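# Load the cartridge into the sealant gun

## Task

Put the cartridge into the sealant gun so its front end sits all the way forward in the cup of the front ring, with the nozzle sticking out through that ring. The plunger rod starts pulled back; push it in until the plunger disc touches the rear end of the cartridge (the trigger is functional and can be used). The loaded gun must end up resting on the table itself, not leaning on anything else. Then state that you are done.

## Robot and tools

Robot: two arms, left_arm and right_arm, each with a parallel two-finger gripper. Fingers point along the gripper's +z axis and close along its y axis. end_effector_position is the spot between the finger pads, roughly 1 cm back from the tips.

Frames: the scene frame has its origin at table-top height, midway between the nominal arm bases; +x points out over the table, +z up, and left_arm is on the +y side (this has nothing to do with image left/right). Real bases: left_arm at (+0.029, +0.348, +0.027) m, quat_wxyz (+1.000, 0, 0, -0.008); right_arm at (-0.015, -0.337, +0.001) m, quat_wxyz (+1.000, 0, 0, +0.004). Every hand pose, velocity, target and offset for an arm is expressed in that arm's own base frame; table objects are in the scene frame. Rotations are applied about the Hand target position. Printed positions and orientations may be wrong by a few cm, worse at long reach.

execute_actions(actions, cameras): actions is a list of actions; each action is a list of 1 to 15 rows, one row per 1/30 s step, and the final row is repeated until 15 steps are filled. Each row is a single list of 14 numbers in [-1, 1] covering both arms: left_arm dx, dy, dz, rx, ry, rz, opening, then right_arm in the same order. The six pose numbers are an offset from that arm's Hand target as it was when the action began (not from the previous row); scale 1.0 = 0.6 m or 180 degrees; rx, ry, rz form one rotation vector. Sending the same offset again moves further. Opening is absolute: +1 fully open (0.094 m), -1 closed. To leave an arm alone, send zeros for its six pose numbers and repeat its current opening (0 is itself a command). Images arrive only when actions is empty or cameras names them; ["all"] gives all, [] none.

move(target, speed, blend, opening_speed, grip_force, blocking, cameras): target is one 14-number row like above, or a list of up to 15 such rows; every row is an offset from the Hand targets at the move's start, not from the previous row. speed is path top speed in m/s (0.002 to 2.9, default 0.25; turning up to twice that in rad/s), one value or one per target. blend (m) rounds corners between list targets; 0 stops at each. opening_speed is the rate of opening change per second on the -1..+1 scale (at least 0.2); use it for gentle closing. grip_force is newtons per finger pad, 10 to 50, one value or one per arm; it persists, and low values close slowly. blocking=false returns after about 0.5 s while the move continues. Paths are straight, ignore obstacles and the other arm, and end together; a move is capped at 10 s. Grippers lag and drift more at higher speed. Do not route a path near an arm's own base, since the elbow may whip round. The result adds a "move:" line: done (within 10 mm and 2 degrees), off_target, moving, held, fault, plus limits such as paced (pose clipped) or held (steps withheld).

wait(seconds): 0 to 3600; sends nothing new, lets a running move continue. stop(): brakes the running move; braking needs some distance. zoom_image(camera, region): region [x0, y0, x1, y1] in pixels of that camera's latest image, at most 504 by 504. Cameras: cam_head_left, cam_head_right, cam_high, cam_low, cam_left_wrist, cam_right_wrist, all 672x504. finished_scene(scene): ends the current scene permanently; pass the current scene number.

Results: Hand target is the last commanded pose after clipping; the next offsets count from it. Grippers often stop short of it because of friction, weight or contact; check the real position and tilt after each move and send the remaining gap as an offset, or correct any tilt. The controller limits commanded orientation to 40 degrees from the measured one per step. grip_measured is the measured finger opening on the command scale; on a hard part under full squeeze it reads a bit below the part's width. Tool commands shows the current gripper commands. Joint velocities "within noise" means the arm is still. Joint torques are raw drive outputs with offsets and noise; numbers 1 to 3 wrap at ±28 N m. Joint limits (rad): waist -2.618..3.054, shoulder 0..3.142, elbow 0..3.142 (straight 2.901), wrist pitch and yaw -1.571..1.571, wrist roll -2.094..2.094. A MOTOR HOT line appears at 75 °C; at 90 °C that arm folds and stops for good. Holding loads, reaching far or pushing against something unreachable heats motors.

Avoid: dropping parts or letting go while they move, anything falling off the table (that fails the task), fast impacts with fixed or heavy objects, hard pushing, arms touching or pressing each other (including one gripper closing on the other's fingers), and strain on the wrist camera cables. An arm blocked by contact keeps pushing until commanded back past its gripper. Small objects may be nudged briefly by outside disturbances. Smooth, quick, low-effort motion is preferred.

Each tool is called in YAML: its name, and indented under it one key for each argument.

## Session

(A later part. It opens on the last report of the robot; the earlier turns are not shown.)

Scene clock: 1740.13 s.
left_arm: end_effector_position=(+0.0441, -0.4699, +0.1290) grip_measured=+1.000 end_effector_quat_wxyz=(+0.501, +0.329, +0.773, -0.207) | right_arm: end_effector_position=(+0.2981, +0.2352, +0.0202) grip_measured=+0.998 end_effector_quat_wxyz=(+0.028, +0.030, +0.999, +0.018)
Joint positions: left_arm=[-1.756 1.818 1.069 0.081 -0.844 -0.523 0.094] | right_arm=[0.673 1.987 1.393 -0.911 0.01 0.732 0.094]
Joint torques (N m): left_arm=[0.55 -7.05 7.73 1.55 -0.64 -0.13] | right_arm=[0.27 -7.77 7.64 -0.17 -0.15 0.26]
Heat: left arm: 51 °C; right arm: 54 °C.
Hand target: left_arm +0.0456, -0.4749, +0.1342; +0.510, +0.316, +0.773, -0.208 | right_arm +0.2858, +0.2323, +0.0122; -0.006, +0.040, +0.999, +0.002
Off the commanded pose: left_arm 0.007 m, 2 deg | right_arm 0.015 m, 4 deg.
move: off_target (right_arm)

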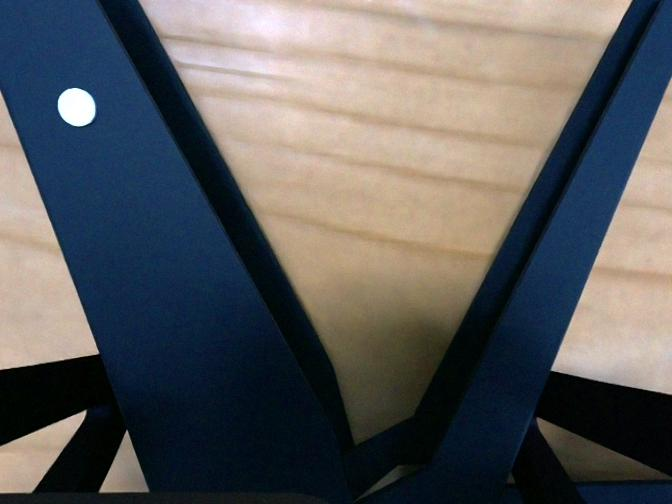

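move:
  target:
    - [0,0,0,0,0,0,1, 0,0,0,0,0,0,0.75]
  speed: 0.05
  opening_speed: 0.2
  grip_force: [50, 25]
  cameras: ["cam_right_wrist","cam_high"]

Scene clock: 1753.10 s.
left_arm: end_effector_position=(+0.0441, -0.4699, +0.1290) grip_measured=+1.000 end_effector_quat_wxyz=(+0.501, +0.329, +0.773, -0.207) | right_arm: end_effector_position=(+0.2983, +0.2337, +0.0200) grip_measured=+0.756 end_effector_quat_wxyz=(+0.029, +0.028, +0.999, +0.013)
Joint positions: left_arm=[-1.756 1.818 1.069 0.081 -0.844 -0.523 0.094] | right_arm=[0.673 1.988 1.395 -0.916 0.017 0.728 0.083]
Joint torques (N m): left_arm=[0.4 -7.13 7.69 1.56 -0.64 -0.1] | right_arm=[0.27 -7.97 7.49 -0.16 -0.21 0.3]
Heat: left arm: 51 °C; right arm: 52 °C.
Hand target: left_arm +0.0456, -0.4749, +0.1342; +0.510, +0.316, +0.773, -0.208 | right_arm +0.2858, +0.2323, +0.0122; -0.006, +0.039, +0.999, +0.003
Off the commanded pose: left_arm 0.007 m, 2 deg | right_arm 0.015 m, 4 deg.
grip_force (N): 50, 25
move: done
Images, in order (width x height): cam_high 672x504, cam_right_wrist 672x504.

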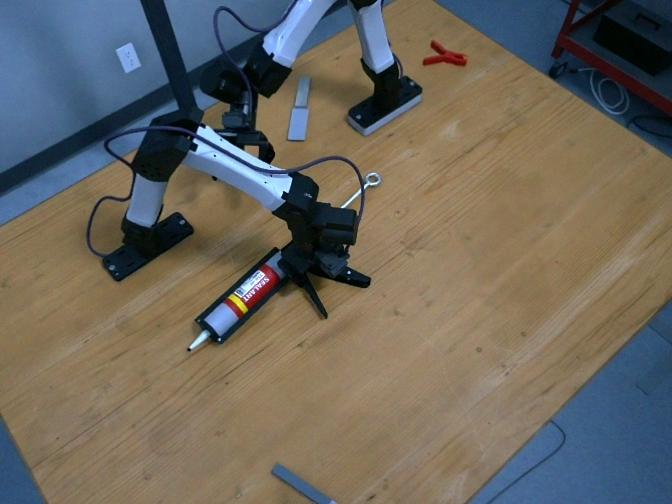

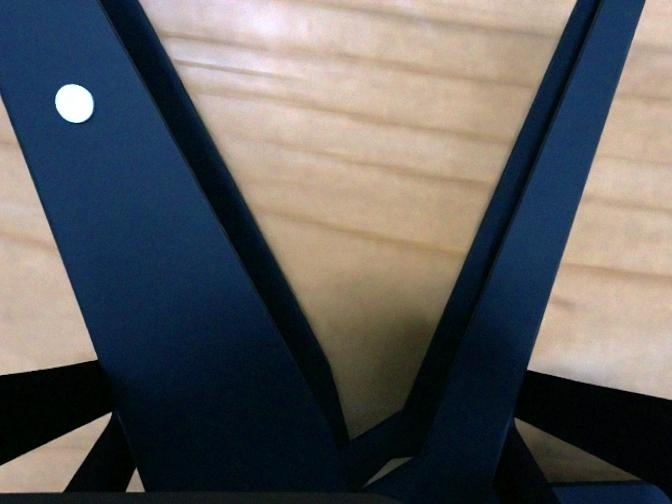

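move:
  target:
    - [0,0,0,0,0,0,1, 0,0,0,0,0,0,0.5]
  speed: 0.05
  opening_speed: 0.2
  cameras: ["cam_right_wrist","cam_left_wrist"]

Scene clock: 1757.83 s.
left_arm: end_effector_position=(+0.0441, -0.4699, +0.1290) grip_measured=+1.000 end_effector_quat_wxyz=(+0.501, +0.329, +0.773, -0.207) | right_arm: end_effector_position=(+0.3012, +0.2347, +0.0199) grip_measured=+0.506 end_effector_quat_wxyz=(+0.035, +0.027, +0.999, +0.014)
Joint positions: left_arm=[-1.756 1.818 1.069 0.081 -0.844 -0.523 0.094] | right_arm=[0.673 1.99 1.395 -0.904 0.023 0.726 0.071]
Joint torques (N m): left_arm=[0.51 -7.1 7.82 1.56 -0.66 -0.13] | right_arm=[0.28 -8.23 7.51 -0.28 -0.27 0.32]
Heat: left arm: 51 °C; right arm: 51 °C.
Hand target: left_arm +0.0456, -0.4749, +0.1342; +0.510, +0.316, +0.773, -0.208 | right_arm +0.2859, +0.2324, +0.0122; -0.006, +0.039, +0.999, +0.003
Off the commanded pose: left_arm 0.007 m, 2 deg | right_arm 0.017 m, 5 deg.
grip_force (N): 50, 25
move: done
Images, in order (width x height): cam_left_wrist 672x504, cam_right_wrist 672x504.

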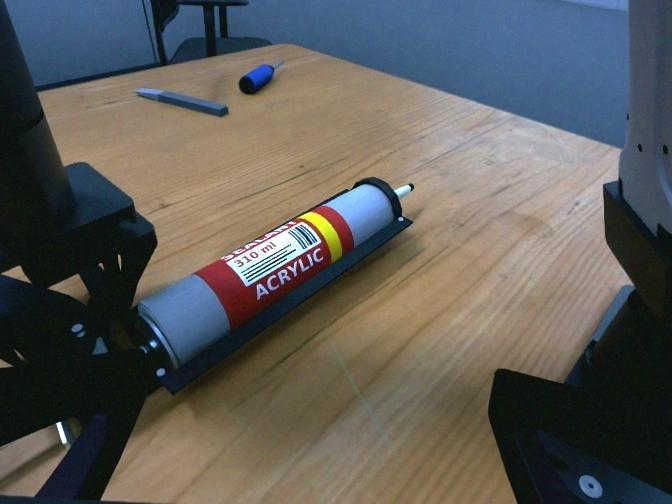

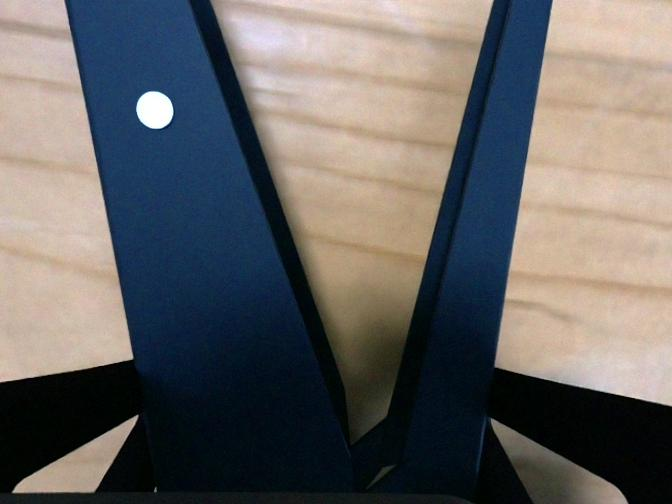

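zoom_image:
  camera: "cam_left_wrist"
  region: [70, 260, 250, 410]

move:
  target:
    - [0,0,0,0,0,0,1, 0,0,0,0,0,0,0.3]
  speed: 0.05
  opening_speed: 0.2
  cameras: ["cam_right_wrist","cam_left_wrist"]

zoom_image:
  camera: "cam_left_wrist"
  region: [70, 260, 250, 410]

Scaled by 2.800 from the camera's image (finer frame: 960x720).

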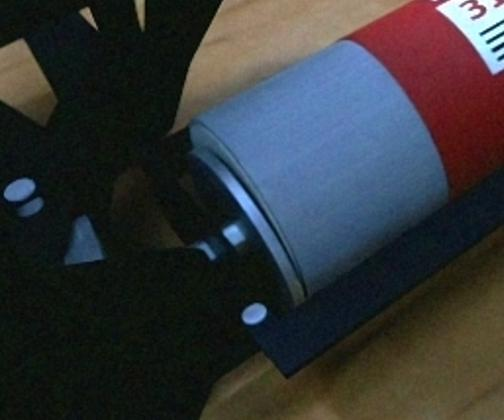

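Scene clock: 1763.20 s.
left_arm: end_effector_position=(+0.0441, -0.4699, +0.1290) grip_measured=+1.000 end_effector_quat_wxyz=(+0.501, +0.329, +0.773, -0.207) | right_arm: end_effector_position=(+0.3014, +0.2349, +0.0198) grip_measured=+0.313 end_effector_quat_wxyz=(+0.035, +0.027, +0.999, +0.015)
Joint positions: left_arm=[-1.756 1.818 1.069 0.081 -0.844 -0.523 0.094] | right_arm=[0.673 1.99 1.395 -0.903 0.023 0.726 0.062]
Joint torques (N m): left_arm=[0.54 -7.01 7.72 1.58 -0.65 -0.11] | right_arm=[0.27 -8.18 7.42 -0.28 -0.27 0.33]
Heat: left arm: 51 °C; right arm: 51 °C.
Hand target: left_arm +0.0456, -0.4749, +0.1342; +0.510, +0.316, +0.773, -0.208 | right_arm +0.2859, +0.2324, +0.0123; -0.006, +0.039, +0.999, +0.003
Off the commanded pose: left_arm 0.007 m, 2 deg | right_arm 0.017 m, 5 deg.
grip_force (N): 50, 25
move: done
Images, in order (width x height): cam_left_wrist 672x504, cam_right_wrist 672x504.

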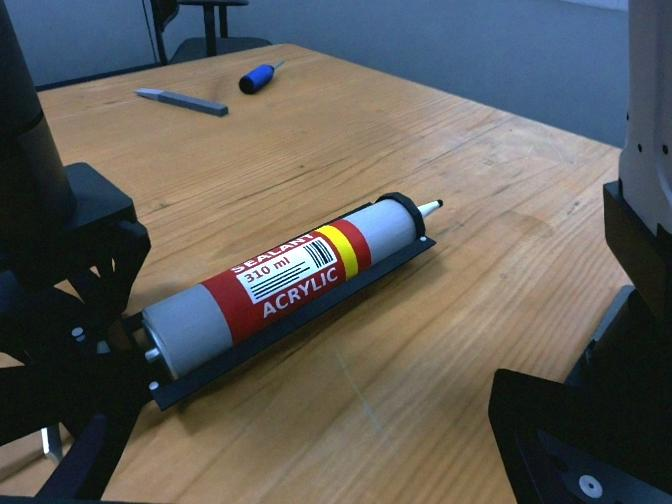

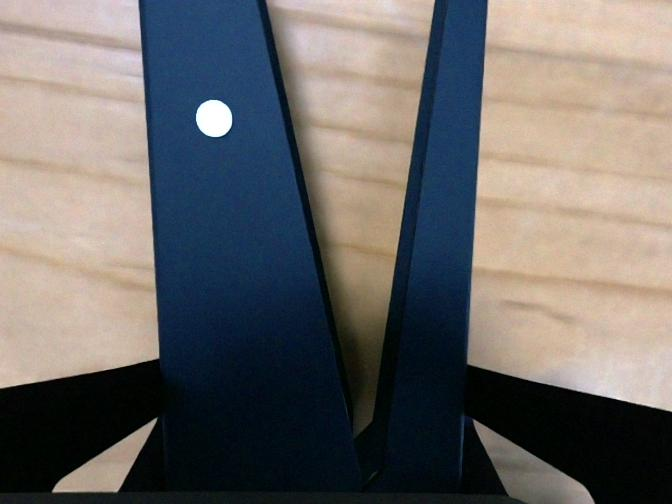

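Scaled by 2.800 from the camera's image (finer frame: 960x720).

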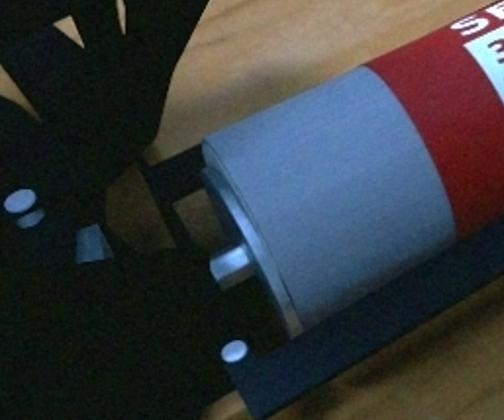

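move:
  target:
    - [0,0,0,0,0,0,1, 0,0,0,0,0,0,0.2]
  speed: 0.05
  opening_speed: 0.2
  cameras: ["cam_right_wrist","cam_left_wrist"]

zoom_image:
  camera: "cam_left_wrist"
  region: [70, 260, 250, 410]

Scene clock: 1768.83 s.
left_arm: end_effector_position=(+0.0441, -0.4699, +0.1290) grip_measured=+1.000 end_effector_quat_wxyz=(+0.501, +0.329, +0.773, -0.207) | right_arm: end_effector_position=(+0.3017, +0.2347, +0.0198) grip_measured=+0.306 end_effector_quat_wxyz=(+0.036, +0.027, +0.999, +0.015)
Joint positions: left_arm=[-1.756 1.818 1.069 0.081 -0.844 -0.523 0.094] | right_arm=[0.672 1.99 1.395 -0.903 0.023 0.726 0.061]
Joint torques (N m): left_arm=[0.57 -7.13 7.68 1.56 -0.63 -0.16] | right_arm=[0.32 -8.18 7.5 -0.29 -0.27 0.32]
Heat: left arm: 51 °C; right arm: 50 °C.
Hand target: left_arm +0.0456, -0.4749, +0.1342; +0.510, +0.316, +0.773, -0.208 | right_arm +0.2860, +0.2324, +0.0123; -0.006, +0.039, +0.999, +0.003
Off the commanded pose: left_arm 0.007 m, 2 deg | right_arm 0.018 m, 5 deg.
grip_force (N): 50, 25
move: done
Images, in order (width x height): cam_left_wrist 672x504, cam_right_wrist 672x504.

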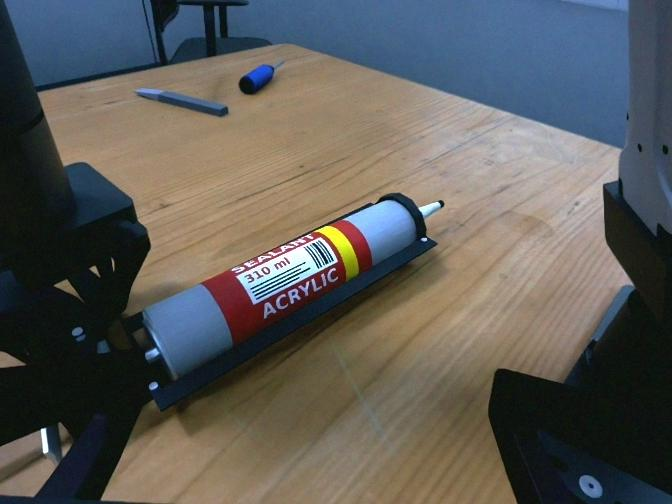

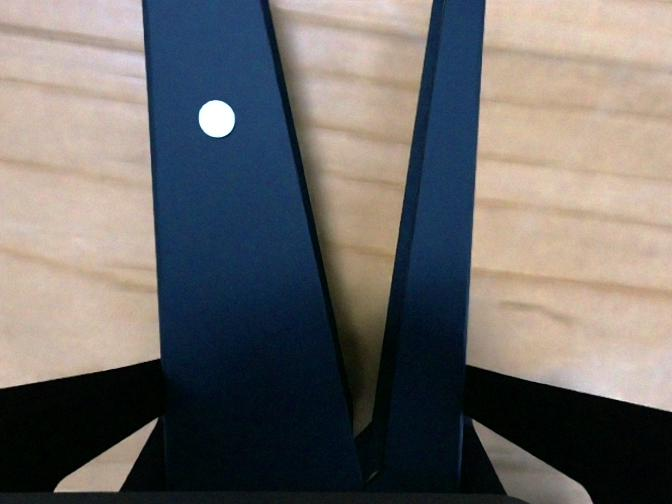

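Scaled by 2.800 from the camera's image (finer frame: 960x720).

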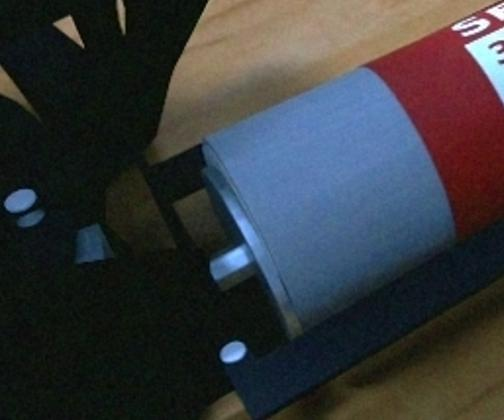

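move:
  target:
    - [0,0,0,0,0,0,1, 0,0,0,0,0,0,0.15]
  speed: 0.05
  opening_speed: 0.3
  grip_force: [50, 40]
  cameras: ["cam_right_wrist","cam_left_wrist"]

zoom_image:
  camera: "cam_left_wrist"
  region: [70, 260, 250, 410]

zoom_image:
  camera: "cam_left_wrist"
  region: [340, 170, 460, 270]

Scene clock: 1776.03 s.
left_arm: end_effector_position=(+0.0441, -0.4699, +0.1290) grip_measured=+1.000 end_effector_quat_wxyz=(+0.501, +0.329, +0.773, -0.207) | right_arm: end_effector_position=(+0.3019, +0.2345, +0.0198) grip_measured=+0.278 end_effector_quat_wxyz=(+0.036, +0.028, +0.999, +0.015)
Joint positions: left_arm=[-1.756 1.818 1.069 0.081 -0.844 -0.523 0.094] | right_arm=[0.671 1.99 1.395 -0.903 0.023 0.726 0.06]
Joint torques (N m): left_arm=[0.44 -6.94 7.9 1.58 -0.64 -0.17] | right_arm=[0.39 -8.14 7.45 -0.3 -0.27 0.33]
Heat: left arm: 51 °C; right arm: 49 °C.
Hand target: left_arm +0.0456, -0.4749, +0.1342; +0.510, +0.316, +0.773, -0.208 | right_arm +0.2859, +0.2324, +0.0123; -0.006, +0.039, +0.999, +0.003
Off the commanded pose: left_arm 0.007 m, 2 deg | right_arm 0.018 m, 5 deg.
grip_force (N): 50, 40
move: done
Images, in order (width x height): cam_left_wrist 672x504, cam_right_wrist 672x504.

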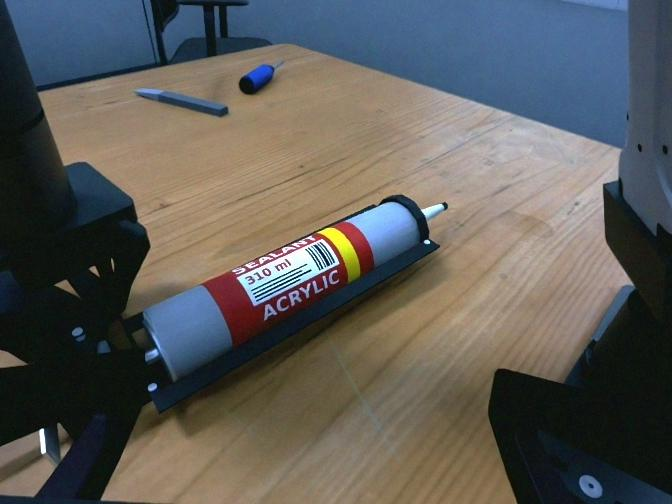

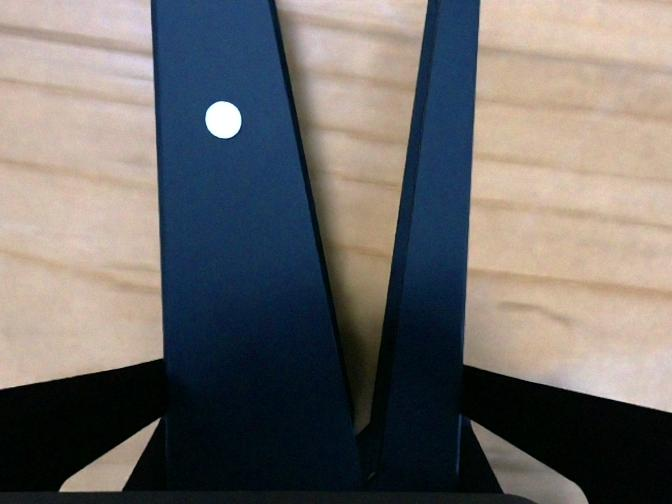

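Scaled by 2.800 from the camera's image (finer frame: 960x720).

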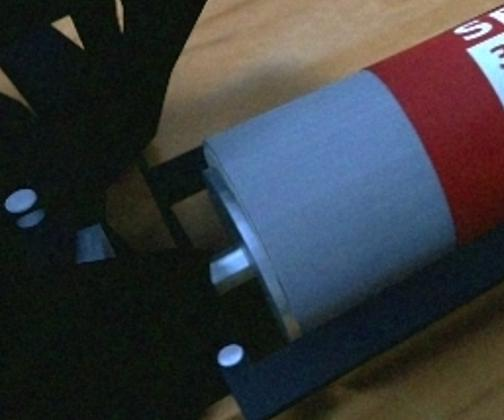

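Scaled by 4.200 from the camera's image (finer frame: 960x720).

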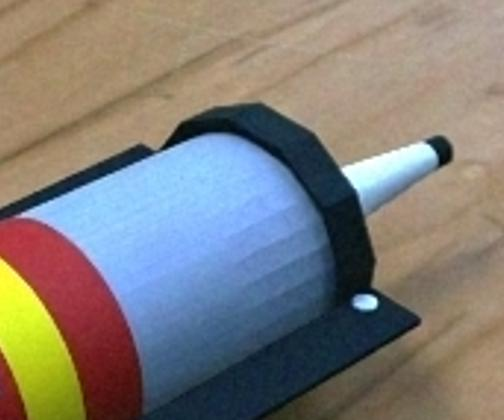

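move:
  target:
    - [0,0,0,0,0,0,1, 0.0267,0.0035,0.0125,0.0069,-0.0269,0,0.2]
  speed: 0.05
  cameras: []

move:
  target:
    - [0,0,0,0,0,0,1, 0,0,0,0,0,0,0.99]
  speed: 0.05
  opening_speed: 0.4
  cameras: ["cam_right_wrist","cam_left_wrist"]

zoom_image:
  camera: "cam_left_wrist"
  region: [70, 260, 250, 410]

Scene clock: 1792.63 s.
left_arm: end_effector_position=(+0.0441, -0.4699, +0.1290) grip_measured=+1.000 end_effector_quat_wxyz=(+0.501, +0.329, +0.773, -0.207) | right_arm: end_effector_position=(+0.3031, +0.2352, +0.0199) grip_measured=+0.276 end_effector_quat_wxyz=(+0.038, +0.028, +0.999, +0.016)
Joint positions: left_arm=[-1.756 1.818 1.069 0.081 -0.844 -0.523 0.094] | right_arm=[0.671 1.99 1.395 -0.897 0.025 0.725 0.06]
Joint torques (N m): left_arm=[0.61 -7.06 7.76 1.57 -0.63 -0.1] | right_arm=[-0.1 -10.54 6.28 0.35 0.05 0.25]
Heat: left arm: 51 °C; right arm: 48 °C.
Hand target: left_arm +0.0456, -0.4749, +0.1342; +0.510, +0.316, +0.773, -0.208 | right_arm +0.3019, +0.2345, +0.0198; +0.036, +0.039, +0.998, +0.015
Off the commanded pose: left_arm 0.007 m, 2 deg | right_arm 0.001 m, 1 deg.
grip_force (N): 50, 40
move: done

Scene clock: 1794.87 s.
left_arm: end_effector_position=(+0.0441, -0.4699, +0.1290) grip_measured=+1.000 end_effector_quat_wxyz=(+0.501, +0.329, +0.773, -0.207) | right_arm: end_effector_position=(+0.3012, +0.2336, +0.0197) grip_measured=+0.988 end_effector_quat_wxyz=(+0.034, +0.028, +0.999, +0.013)
Joint positions: left_arm=[-1.756 1.818 1.069 0.081 -0.844 -0.523 0.094] | right_arm=[0.671 1.99 1.395 -0.907 0.025 0.726 0.093]
Joint torques (N m): left_arm=[0.43 -7.04 7.62 1.55 -0.66 -0.13] | right_arm=[-0.09 -10.52 6.27 0.44 0.04 0.25]
Heat: left arm: 51 °C; right arm: 48 °C.
Hand target: left_arm +0.0456, -0.4749, +0.1342; +0.510, +0.316, +0.773, -0.208 | right_arm +0.3019, +0.2345, +0.0198; +0.036, +0.039, +0.998, +0.015
Off the commanded pose: left_arm 0.007 m, 2 deg | right_arm 0.001 m, 1 deg.
grip_force (N): 50, 40
move: done
Images, in order (width x height): cam_left_wrist 672x504, cam_right_wrist 672x504.

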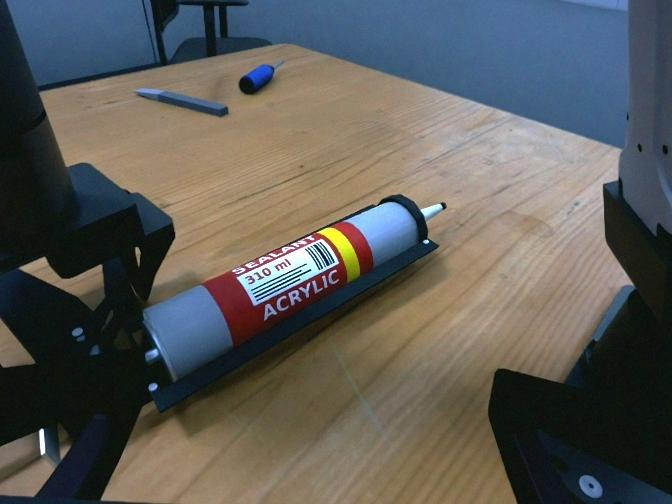

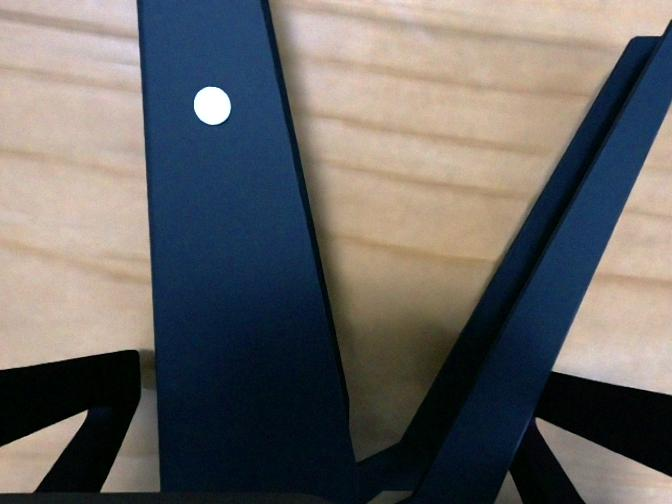

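Scaled by 2.800 from the camera's image (finer frame: 960x720).

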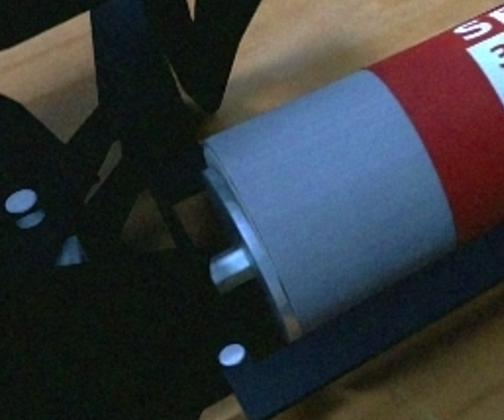

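move:
  target:
    - [0,0,0,0,0,0,1, 0,0,0,0,0,0,0.6]
  speed: 0.05
  opening_speed: 0.2
  grip_force: [50, 30]
  cameras: ["cam_right_wrist","cam_left_wrist"]

zoom_image:
  camera: "cam_left_wrist"
  region: [70, 260, 250, 410]

Scene clock: 1807.67 s.
left_arm: end_effector_position=(+0.0441, -0.4699, +0.1290) grip_measured=+1.000 end_effector_quat_wxyz=(+0.501, +0.329, +0.773, -0.207) | right_arm: end_effector_position=(+0.3014, +0.2286, +0.0196) grip_measured=+0.617 end_effector_quat_wxyz=(+0.035, +0.029, +0.999, +0.002)
Joint positions: left_arm=[-1.756 1.818 1.069 0.081 -0.844 -0.523 0.094] | right_arm=[0.668 1.99 1.395 -0.919 0.042 0.725 0.076]
Joint torques (N m): left_arm=[0.7 -7.08 7.69 1.55 -0.65 -0.16] | right_arm=[0.14 -10.56 6.24 0.53 -0.08 0.27]
Heat: left arm: 51 °C; right arm: 48 °C.
Hand target: left_arm +0.0456, -0.4749, +0.1342; +0.510, +0.316, +0.773, -0.208 | right_arm +0.3019, +0.2345, +0.0198; +0.036, +0.039, +0.998, +0.015
Off the commanded pose: left_arm 0.007 m, 2 deg | right_arm 0.006 m, 2 deg.
grip_force (N): 50, 30
move: done
Images, in order (width x height): cam_left_wrist 672x504, cam_right_wrist 672x504.

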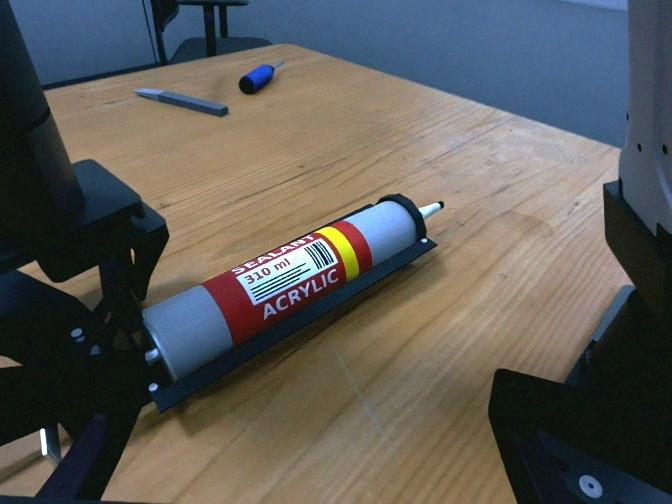

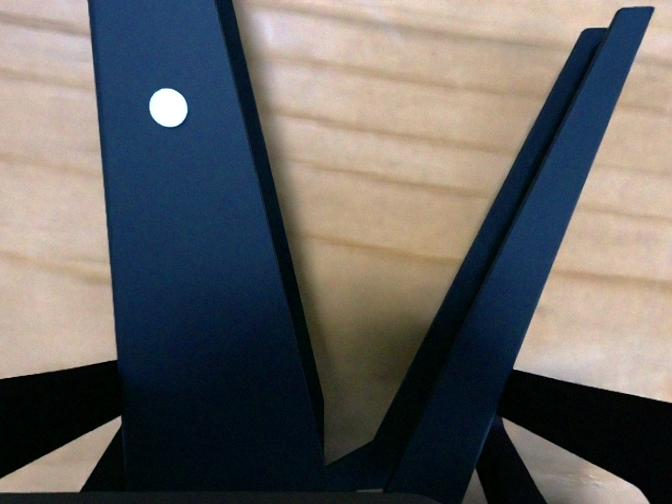

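Scaled by 2.800 from the camera's image (finer frame: 960x720).

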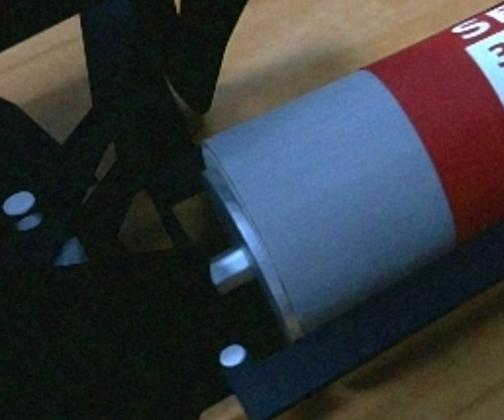

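move:
  target:
    - [0,0,0,0,0,0,1, 0,0,0,0,0,0,0.45]
  speed: 0.05
  opening_speed: 0.2
  cameras: ["cam_right_wrist","cam_left_wrist"]

zoom_image:
  camera: "cam_left_wrist"
  region: [70, 260, 250, 410]

Scene clock: 1822.13 s.
left_arm: end_effector_position=(+0.0441, -0.4699, +0.1290) grip_measured=+1.000 end_effector_quat_wxyz=(+0.501, +0.329, +0.773, -0.207) | right_arm: end_effector_position=(+0.3014, +0.2285, +0.0196) grip_measured=+0.614 end_effector_quat_wxyz=(+0.035, +0.029, +0.999, +0.002)
Joint positions: left_arm=[-1.756 1.818 1.069 0.081 -0.844 -0.523 0.094] | right_arm=[0.668 1.99 1.395 -0.919 0.042 0.725 0.076]
Joint torques (N m): left_arm=[0.59 -7.04 7.75 1.55 -0.64 -0.12] | right_arm=[0.16 -10.48 6.3 0.53 -0.11 0.26]
Heat: left arm: 51 °C; right arm: 49 °C.
Hand target: left_arm +0.0456, -0.4749, +0.1342; +0.510, +0.316, +0.773, -0.208 | right_arm +0.3019, +0.2345, +0.0198; +0.036, +0.039, +0.998, +0.015
Off the commanded pose: left_arm 0.007 m, 2 deg | right_arm 0.006 m, 2 deg.
grip_force (N): 50, 30
move: done
Images, in order (width x height): cam_left_wrist 672x504, cam_right_wrist 672x504.

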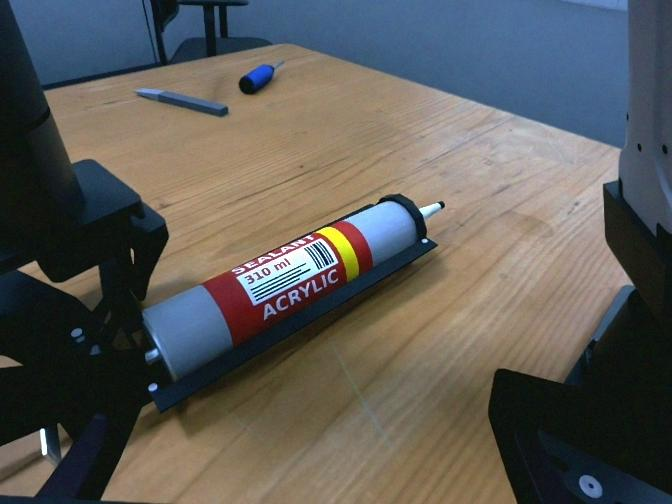

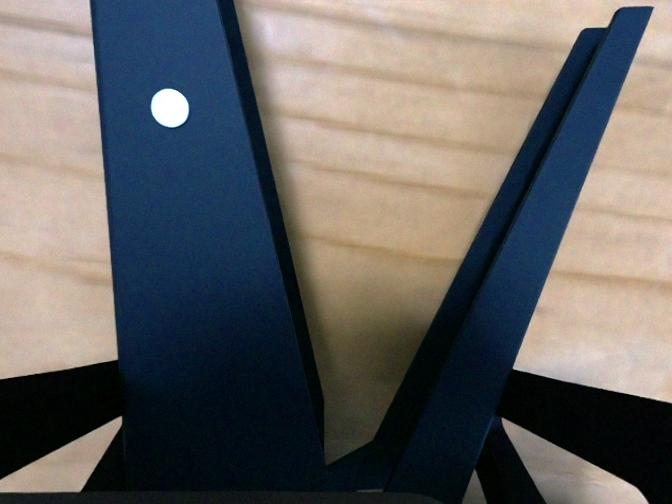

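Scaled by 2.800 from the camera's image (finer frame: 960x720).

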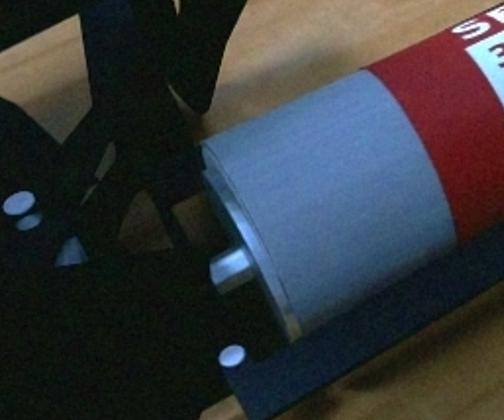

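move:
  target:
    - [0,0,0,0,0,0,1, 0,0,0,0,0,0,0.4]
  speed: 0.05
  opening_speed: 0.4
  grip_force: [50, 42]
  cameras: ["cam_left_wrist"]

zoom_image:
  camera: "cam_left_wrist"
  region: [70, 260, 250, 410]

zoom_image:
  camera: "cam_left_wrist"
  region: [340, 170, 460, 270]

Scene clock: 1827.80 s.
left_arm: end_effector_position=(+0.0441, -0.4699, +0.1290) grip_measured=+1.000 end_effector_quat_wxyz=(+0.501, +0.329, +0.773, -0.207) | right_arm: end_effector_position=(+0.3020, +0.2282, +0.0196) grip_measured=+0.592 end_effector_quat_wxyz=(+0.036, +0.030, +0.999, +0.002)
Joint positions: left_arm=[-1.756 1.818 1.069 0.081 -0.844 -0.523 0.094] | right_arm=[0.667 1.99 1.395 -0.918 0.043 0.725 0.075]
Joint torques (N m): left_arm=[0.55 -6.95 7.65 1.54 -0.64 -0.13] | right_arm=[0.24 -10.48 6.3 0.53 -0.11 0.27]
Heat: left arm: 51 °C; right arm: 49 °C.
Hand target: left_arm +0.0456, -0.4749, +0.1342; +0.510, +0.316, +0.773, -0.208 | right_arm +0.3020, +0.2344, +0.0198; +0.036, +0.039, +0.998, +0.015
Off the commanded pose: left_arm 0.007 m, 2 deg | right_arm 0.006 m, 2 deg.
grip_force (N): 50, 42
move: done

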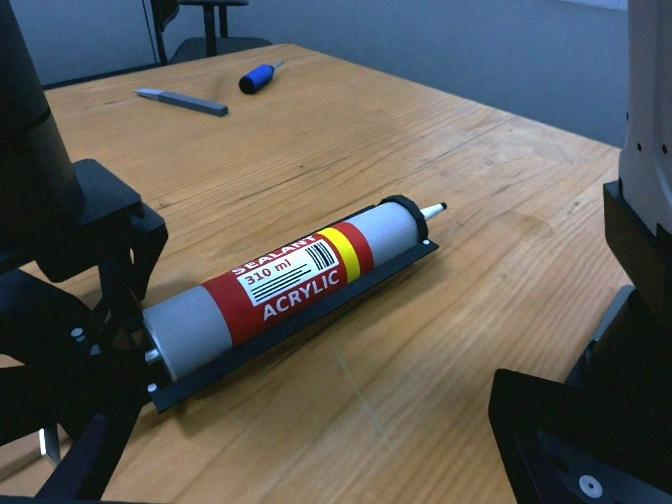

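Scaled by 2.800 from the camera's image (finer frame: 960x720).

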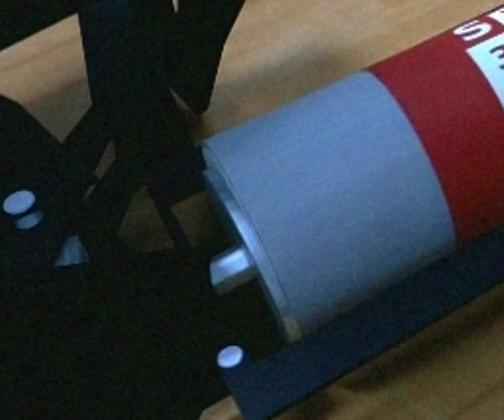

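Scaled by 4.200 from the camera's image (finer frame: 960x720).

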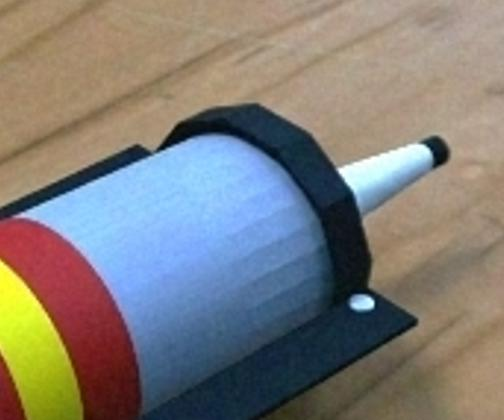

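move:
  target:
    - [0,0,0,0,0,0,1, 0,-0.0103,0,0,0,0,0.55]
    - [0,0,0,0,0,0,1, 0,-0.0103,0,0,0,0,1.0]
  speed: 0.05
  opening_speed: 0.4
  cameras: ["cam_right_wrist","cam_left_wrist"]

Scene clock: 1843.47 s.
left_arm: end_effector_position=(+0.0441, -0.4699, +0.1290) grip_measured=+1.000 end_effector_quat_wxyz=(+0.501, +0.329, +0.773, -0.207) | right_arm: end_effector_position=(+0.3002, +0.2259, +0.0175) grip_measured=+0.998 end_effector_quat_wxyz=(+0.032, +0.032, +0.999, +0.001)
Joint positions: left_arm=[-1.756 1.818 1.069 0.081 -0.844 -0.523 0.094] | right_arm=[0.663 1.99 1.387 -0.918 0.039 0.727 0.094]
Joint torques (N m): left_arm=[0.42 -7.1 7.68 1.54 -0.66 -0.09] | right_arm=[-0.5 -11.62 5.3 0.58 -0.09 0.12]
Heat: left arm: 51 °C; right arm: 49 °C.
Hand target: left_arm +0.0456, -0.4749, +0.1342; +0.510, +0.316, +0.773, -0.208 | right_arm +0.3019, +0.2283, +0.0198; +0.036, +0.039, +0.998, +0.015
Off the commanded pose: left_arm 0.007 m, 2 deg | right_arm 0.004 m, 2 deg.
grip_force (N): 50, 42
move: done
Images, in order (width x height): cam_left_wrist 672x504, cam_right_wrist 672x504.

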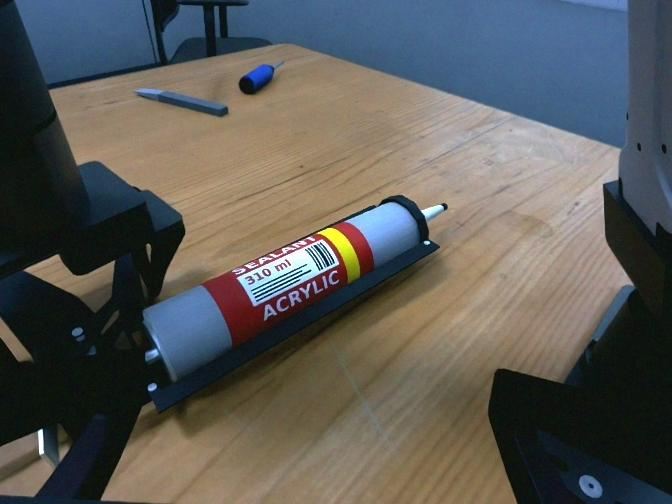

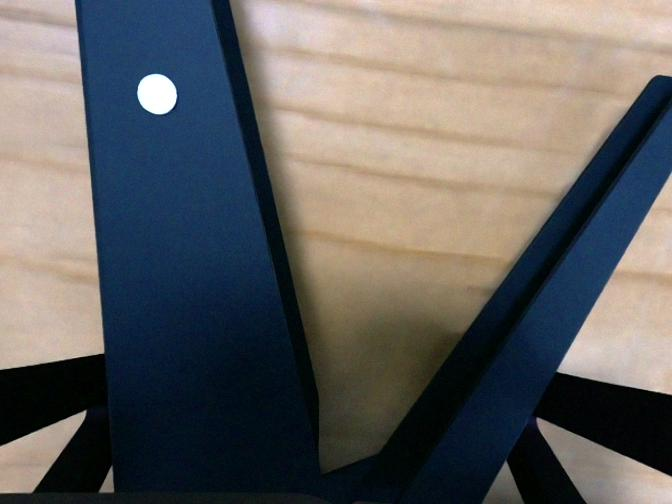

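move:
  target:
    - [0,0,0,0,0,0,1, 0.0,-0.01,0.0,0,0,0,1.0]
    - [0,0,0,0,0,0,1, 0.0,-0.01,0.06,0,0,0,1.0]
  speed: 0.06
  cameras: ["cam_right_wrist","cam_left_wrist"]

Scene clock: 1850.67 s.
left_arm: end_effector_position=(+0.0441, -0.4699, +0.1290) grip_measured=+1.000 end_effector_quat_wxyz=(+0.501, +0.329, +0.773, -0.207) | right_arm: end_effector_position=(+0.2946, +0.2185, +0.0366) grip_measured=+0.998 end_effector_quat_wxyz=(+0.018, +0.038, +0.999, -0.003)
Joint positions: left_arm=[-1.756 1.818 1.069 0.081 -0.844 -0.523 0.094] | right_arm=[0.652 1.957 1.421 -1.011 0.028 0.727 0.094]
Joint torques (N m): left_arm=[0.62 -6.99 7.73 1.57 -0.61 -0.12] | right_arm=[-0.62 -13.31 8.55 0.17 0.01 0]
Heat: left arm: 51 °C; right arm: 50 °C.
Hand target: left_arm +0.0456, -0.4749, +0.1342; +0.510, +0.316, +0.773, -0.208 | right_arm +0.3019, +0.2223, +0.0558; +0.036, +0.039, +0.998, +0.015
Off the commanded pose: left_arm 0.007 m, 2 deg | right_arm 0.021 m, 3 deg.
grip_force (N): 50, 42
move: off_target (right_arm)
Images, in order (width x height): cam_left_wrist 672x504, cam_right_wrist 672x504.

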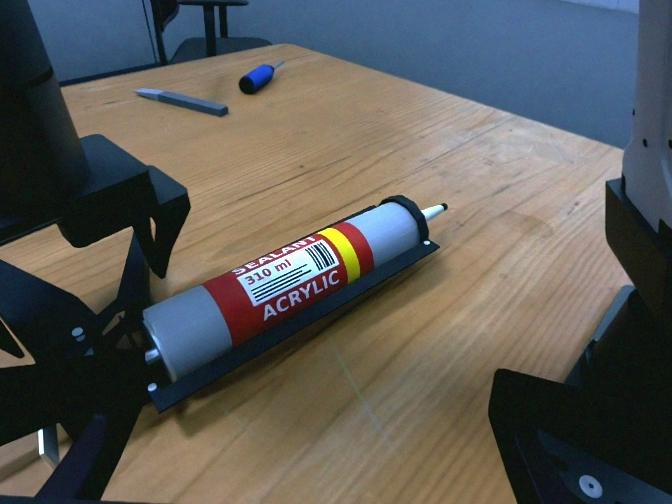

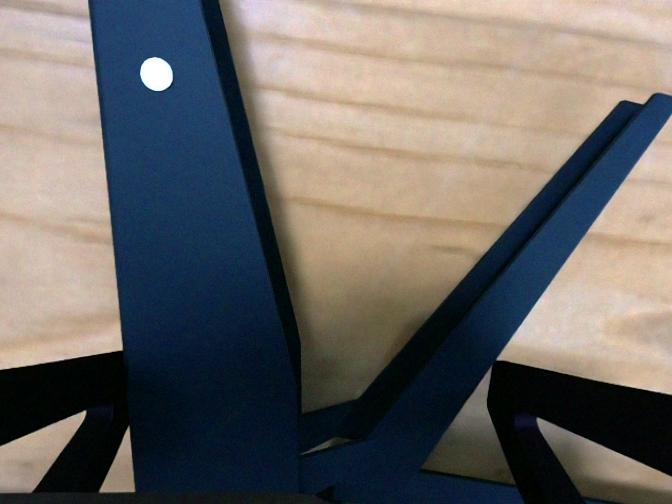

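move:
  target:
    - [0,0,0,0,0,0,1, 0.0,0.0,0.07,0,0,0,1.0]
  speed: 0.08
  cameras: ["cam_right_wrist","cam_left_wrist"]

Scene clock: 1855.30 s.
left_arm: end_effector_position=(+0.0441, -0.4699, +0.1290) grip_measured=+1.000 end_effector_quat_wxyz=(+0.501, +0.329, +0.773, -0.207) | right_arm: end_effector_position=(+0.2961, +0.2196, +0.0779) grip_measured=+0.998 end_effector_quat_wxyz=(+0.018, +0.038, +0.999, -0.004)
Joint positions: left_arm=[-1.756 1.818 1.069 0.081 -0.844 -0.523 0.094] | right_arm=[0.652 1.932 1.554 -1.17 0.028 0.727 0.094]
Joint torques (N m): left_arm=[0.49 -7.05 7.86 1.52 -0.65 -0.13] | right_arm=[-0.62 -13.22 8.94 0.18 0 0]
Heat: left arm: 51 °C; right arm: 51 °C.
Hand target: left_arm +0.0456, -0.4749, +0.1342; +0.510, +0.316, +0.773, -0.208 | right_arm +0.3019, +0.2224, +0.0978; +0.036, +0.039, +0.998, +0.015
Off the commanded pose: left_arm 0.007 m, 2 deg | right_arm 0.021 m, 3 deg.
grip_force (N): 50, 42
move: off_target (right_arm)
Images, in order (width x height): cam_left_wrist 672x504, cam_right_wrist 672x504.

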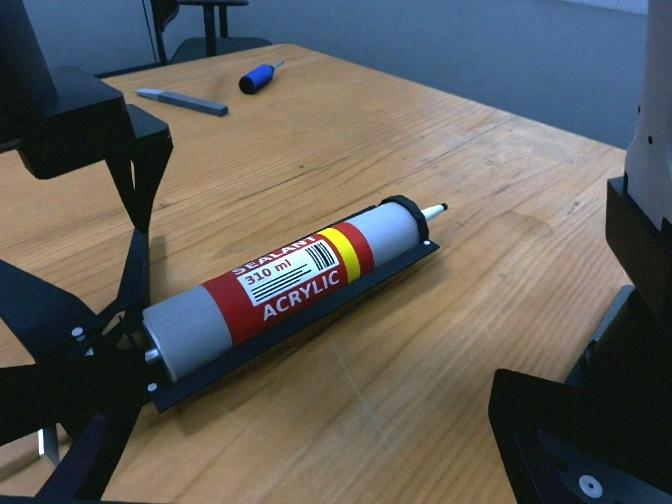

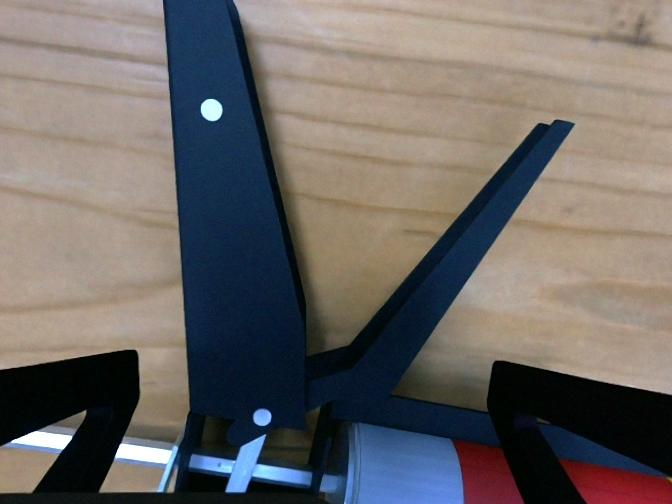

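move:
  target:
    - [0,0,0,0,0,0,1, 0.0,0.0,0.12,0,0,0,1.0]
  speed: 0.12
  cameras: ["cam_right_wrist","cam_left_wrist","cam_high","cam_low","cam_head_right"]

zoom_image:
  camera: "cam_left_wrist"
  region: [40, 260, 220, 410]

zoom_image:
  camera: "cam_low"
  region: [70, 240, 290, 320]

zoom_image:
  camera: "cam_high"
  region: [170, 200, 390, 365]

Scene clock: 1864.50 s.
left_arm: end_effector_position=(+0.0441, -0.4699, +0.1290) grip_measured=+1.000 end_effector_quat_wxyz=(+0.501, +0.329, +0.773, -0.207) | right_arm: end_effector_position=(+0.2992, +0.2220, +0.1580) grip_measured=+0.998 end_effector_quat_wxyz=(+0.026, +0.038, +0.999, +0.004)
Joint positions: left_arm=[-1.756 1.818 1.069 0.081 -0.844 -0.523 0.094] | right_arm=[0.652 1.932 1.872 -1.466 0.028 0.727 0.094]
Joint torques (N m): left_arm=[0.55 -7.05 7.71 1.55 -0.65 -0.14] | right_arm=[-0.61 -11.28 8.92 0.23 0 0]
Heat: left arm: 51 °C; right arm: 56 °C.
Hand target: left_arm +0.0456, -0.4749, +0.1342; +0.510, +0.316, +0.773, -0.208 | right_arm +0.3020, +0.2224, +0.1698; +0.036, +0.039, +0.998, +0.015
Off the commanded pose: left_arm 0.007 m, 2 deg | right_arm 0.012 m, 2 deg.
grip_force (N): 50, 42
move: off_target (right_arm)
Images, in order (width x height): cam_head_right 672x504, cam_high 672x504, cam_low 672x504, cam_left_wrist 672x504, cam_right_wrist 672x504.

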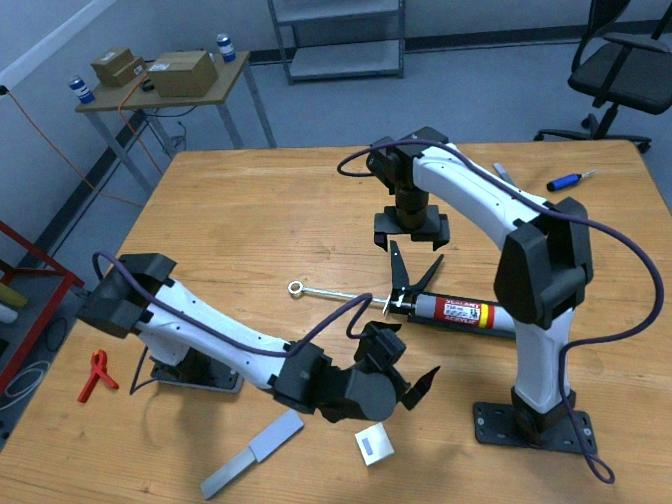

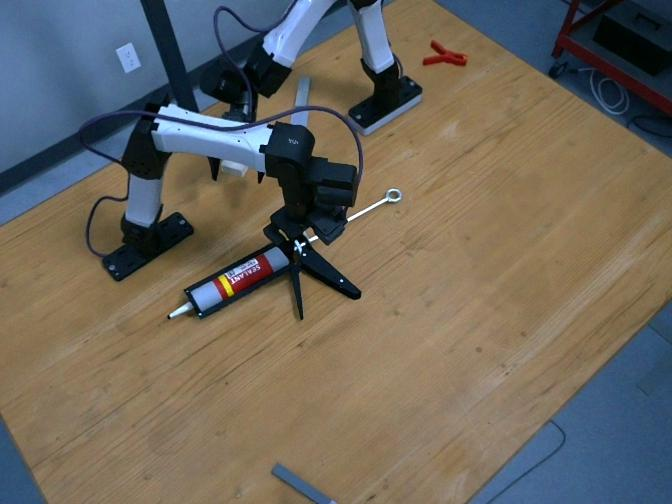

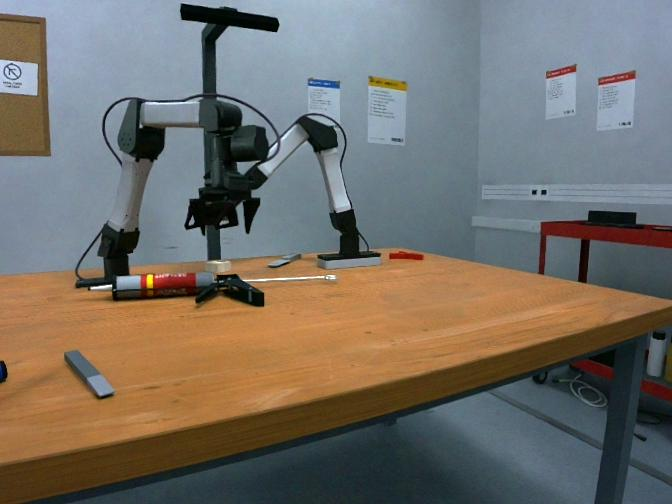

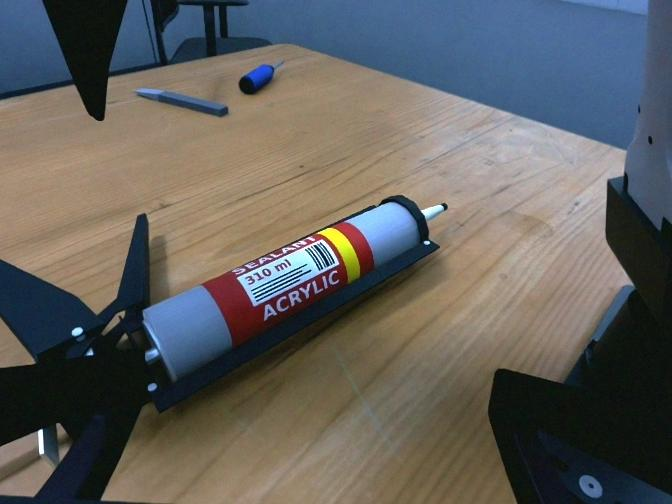

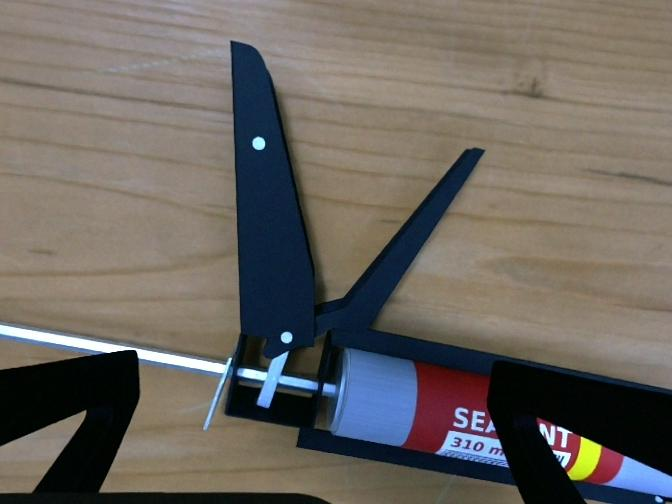

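Scaled by 2.800 from the camera's image (finer frame: 960x720).

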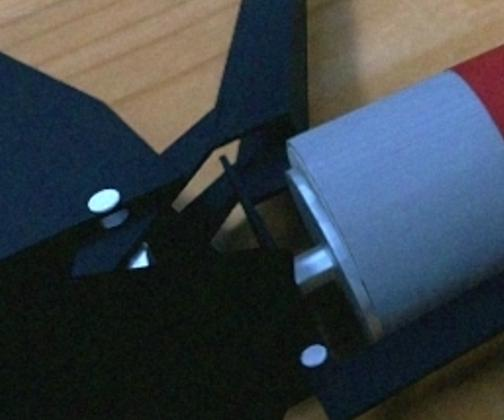

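Scaled by 2.291 from the camera's image (finer frame: 960x720).

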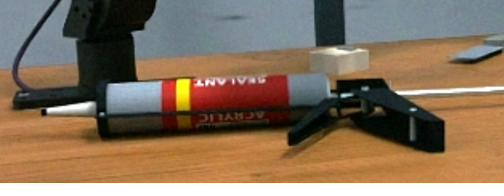

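Scaled by 2.291 from the camera's image (finer frame: 960x720).

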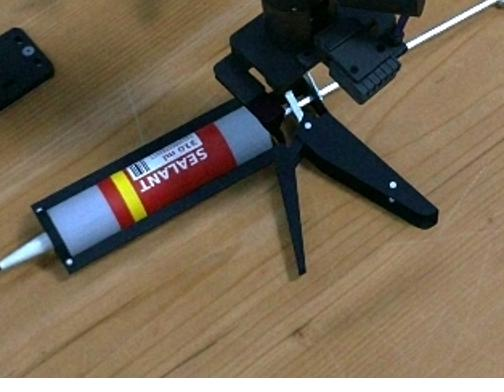

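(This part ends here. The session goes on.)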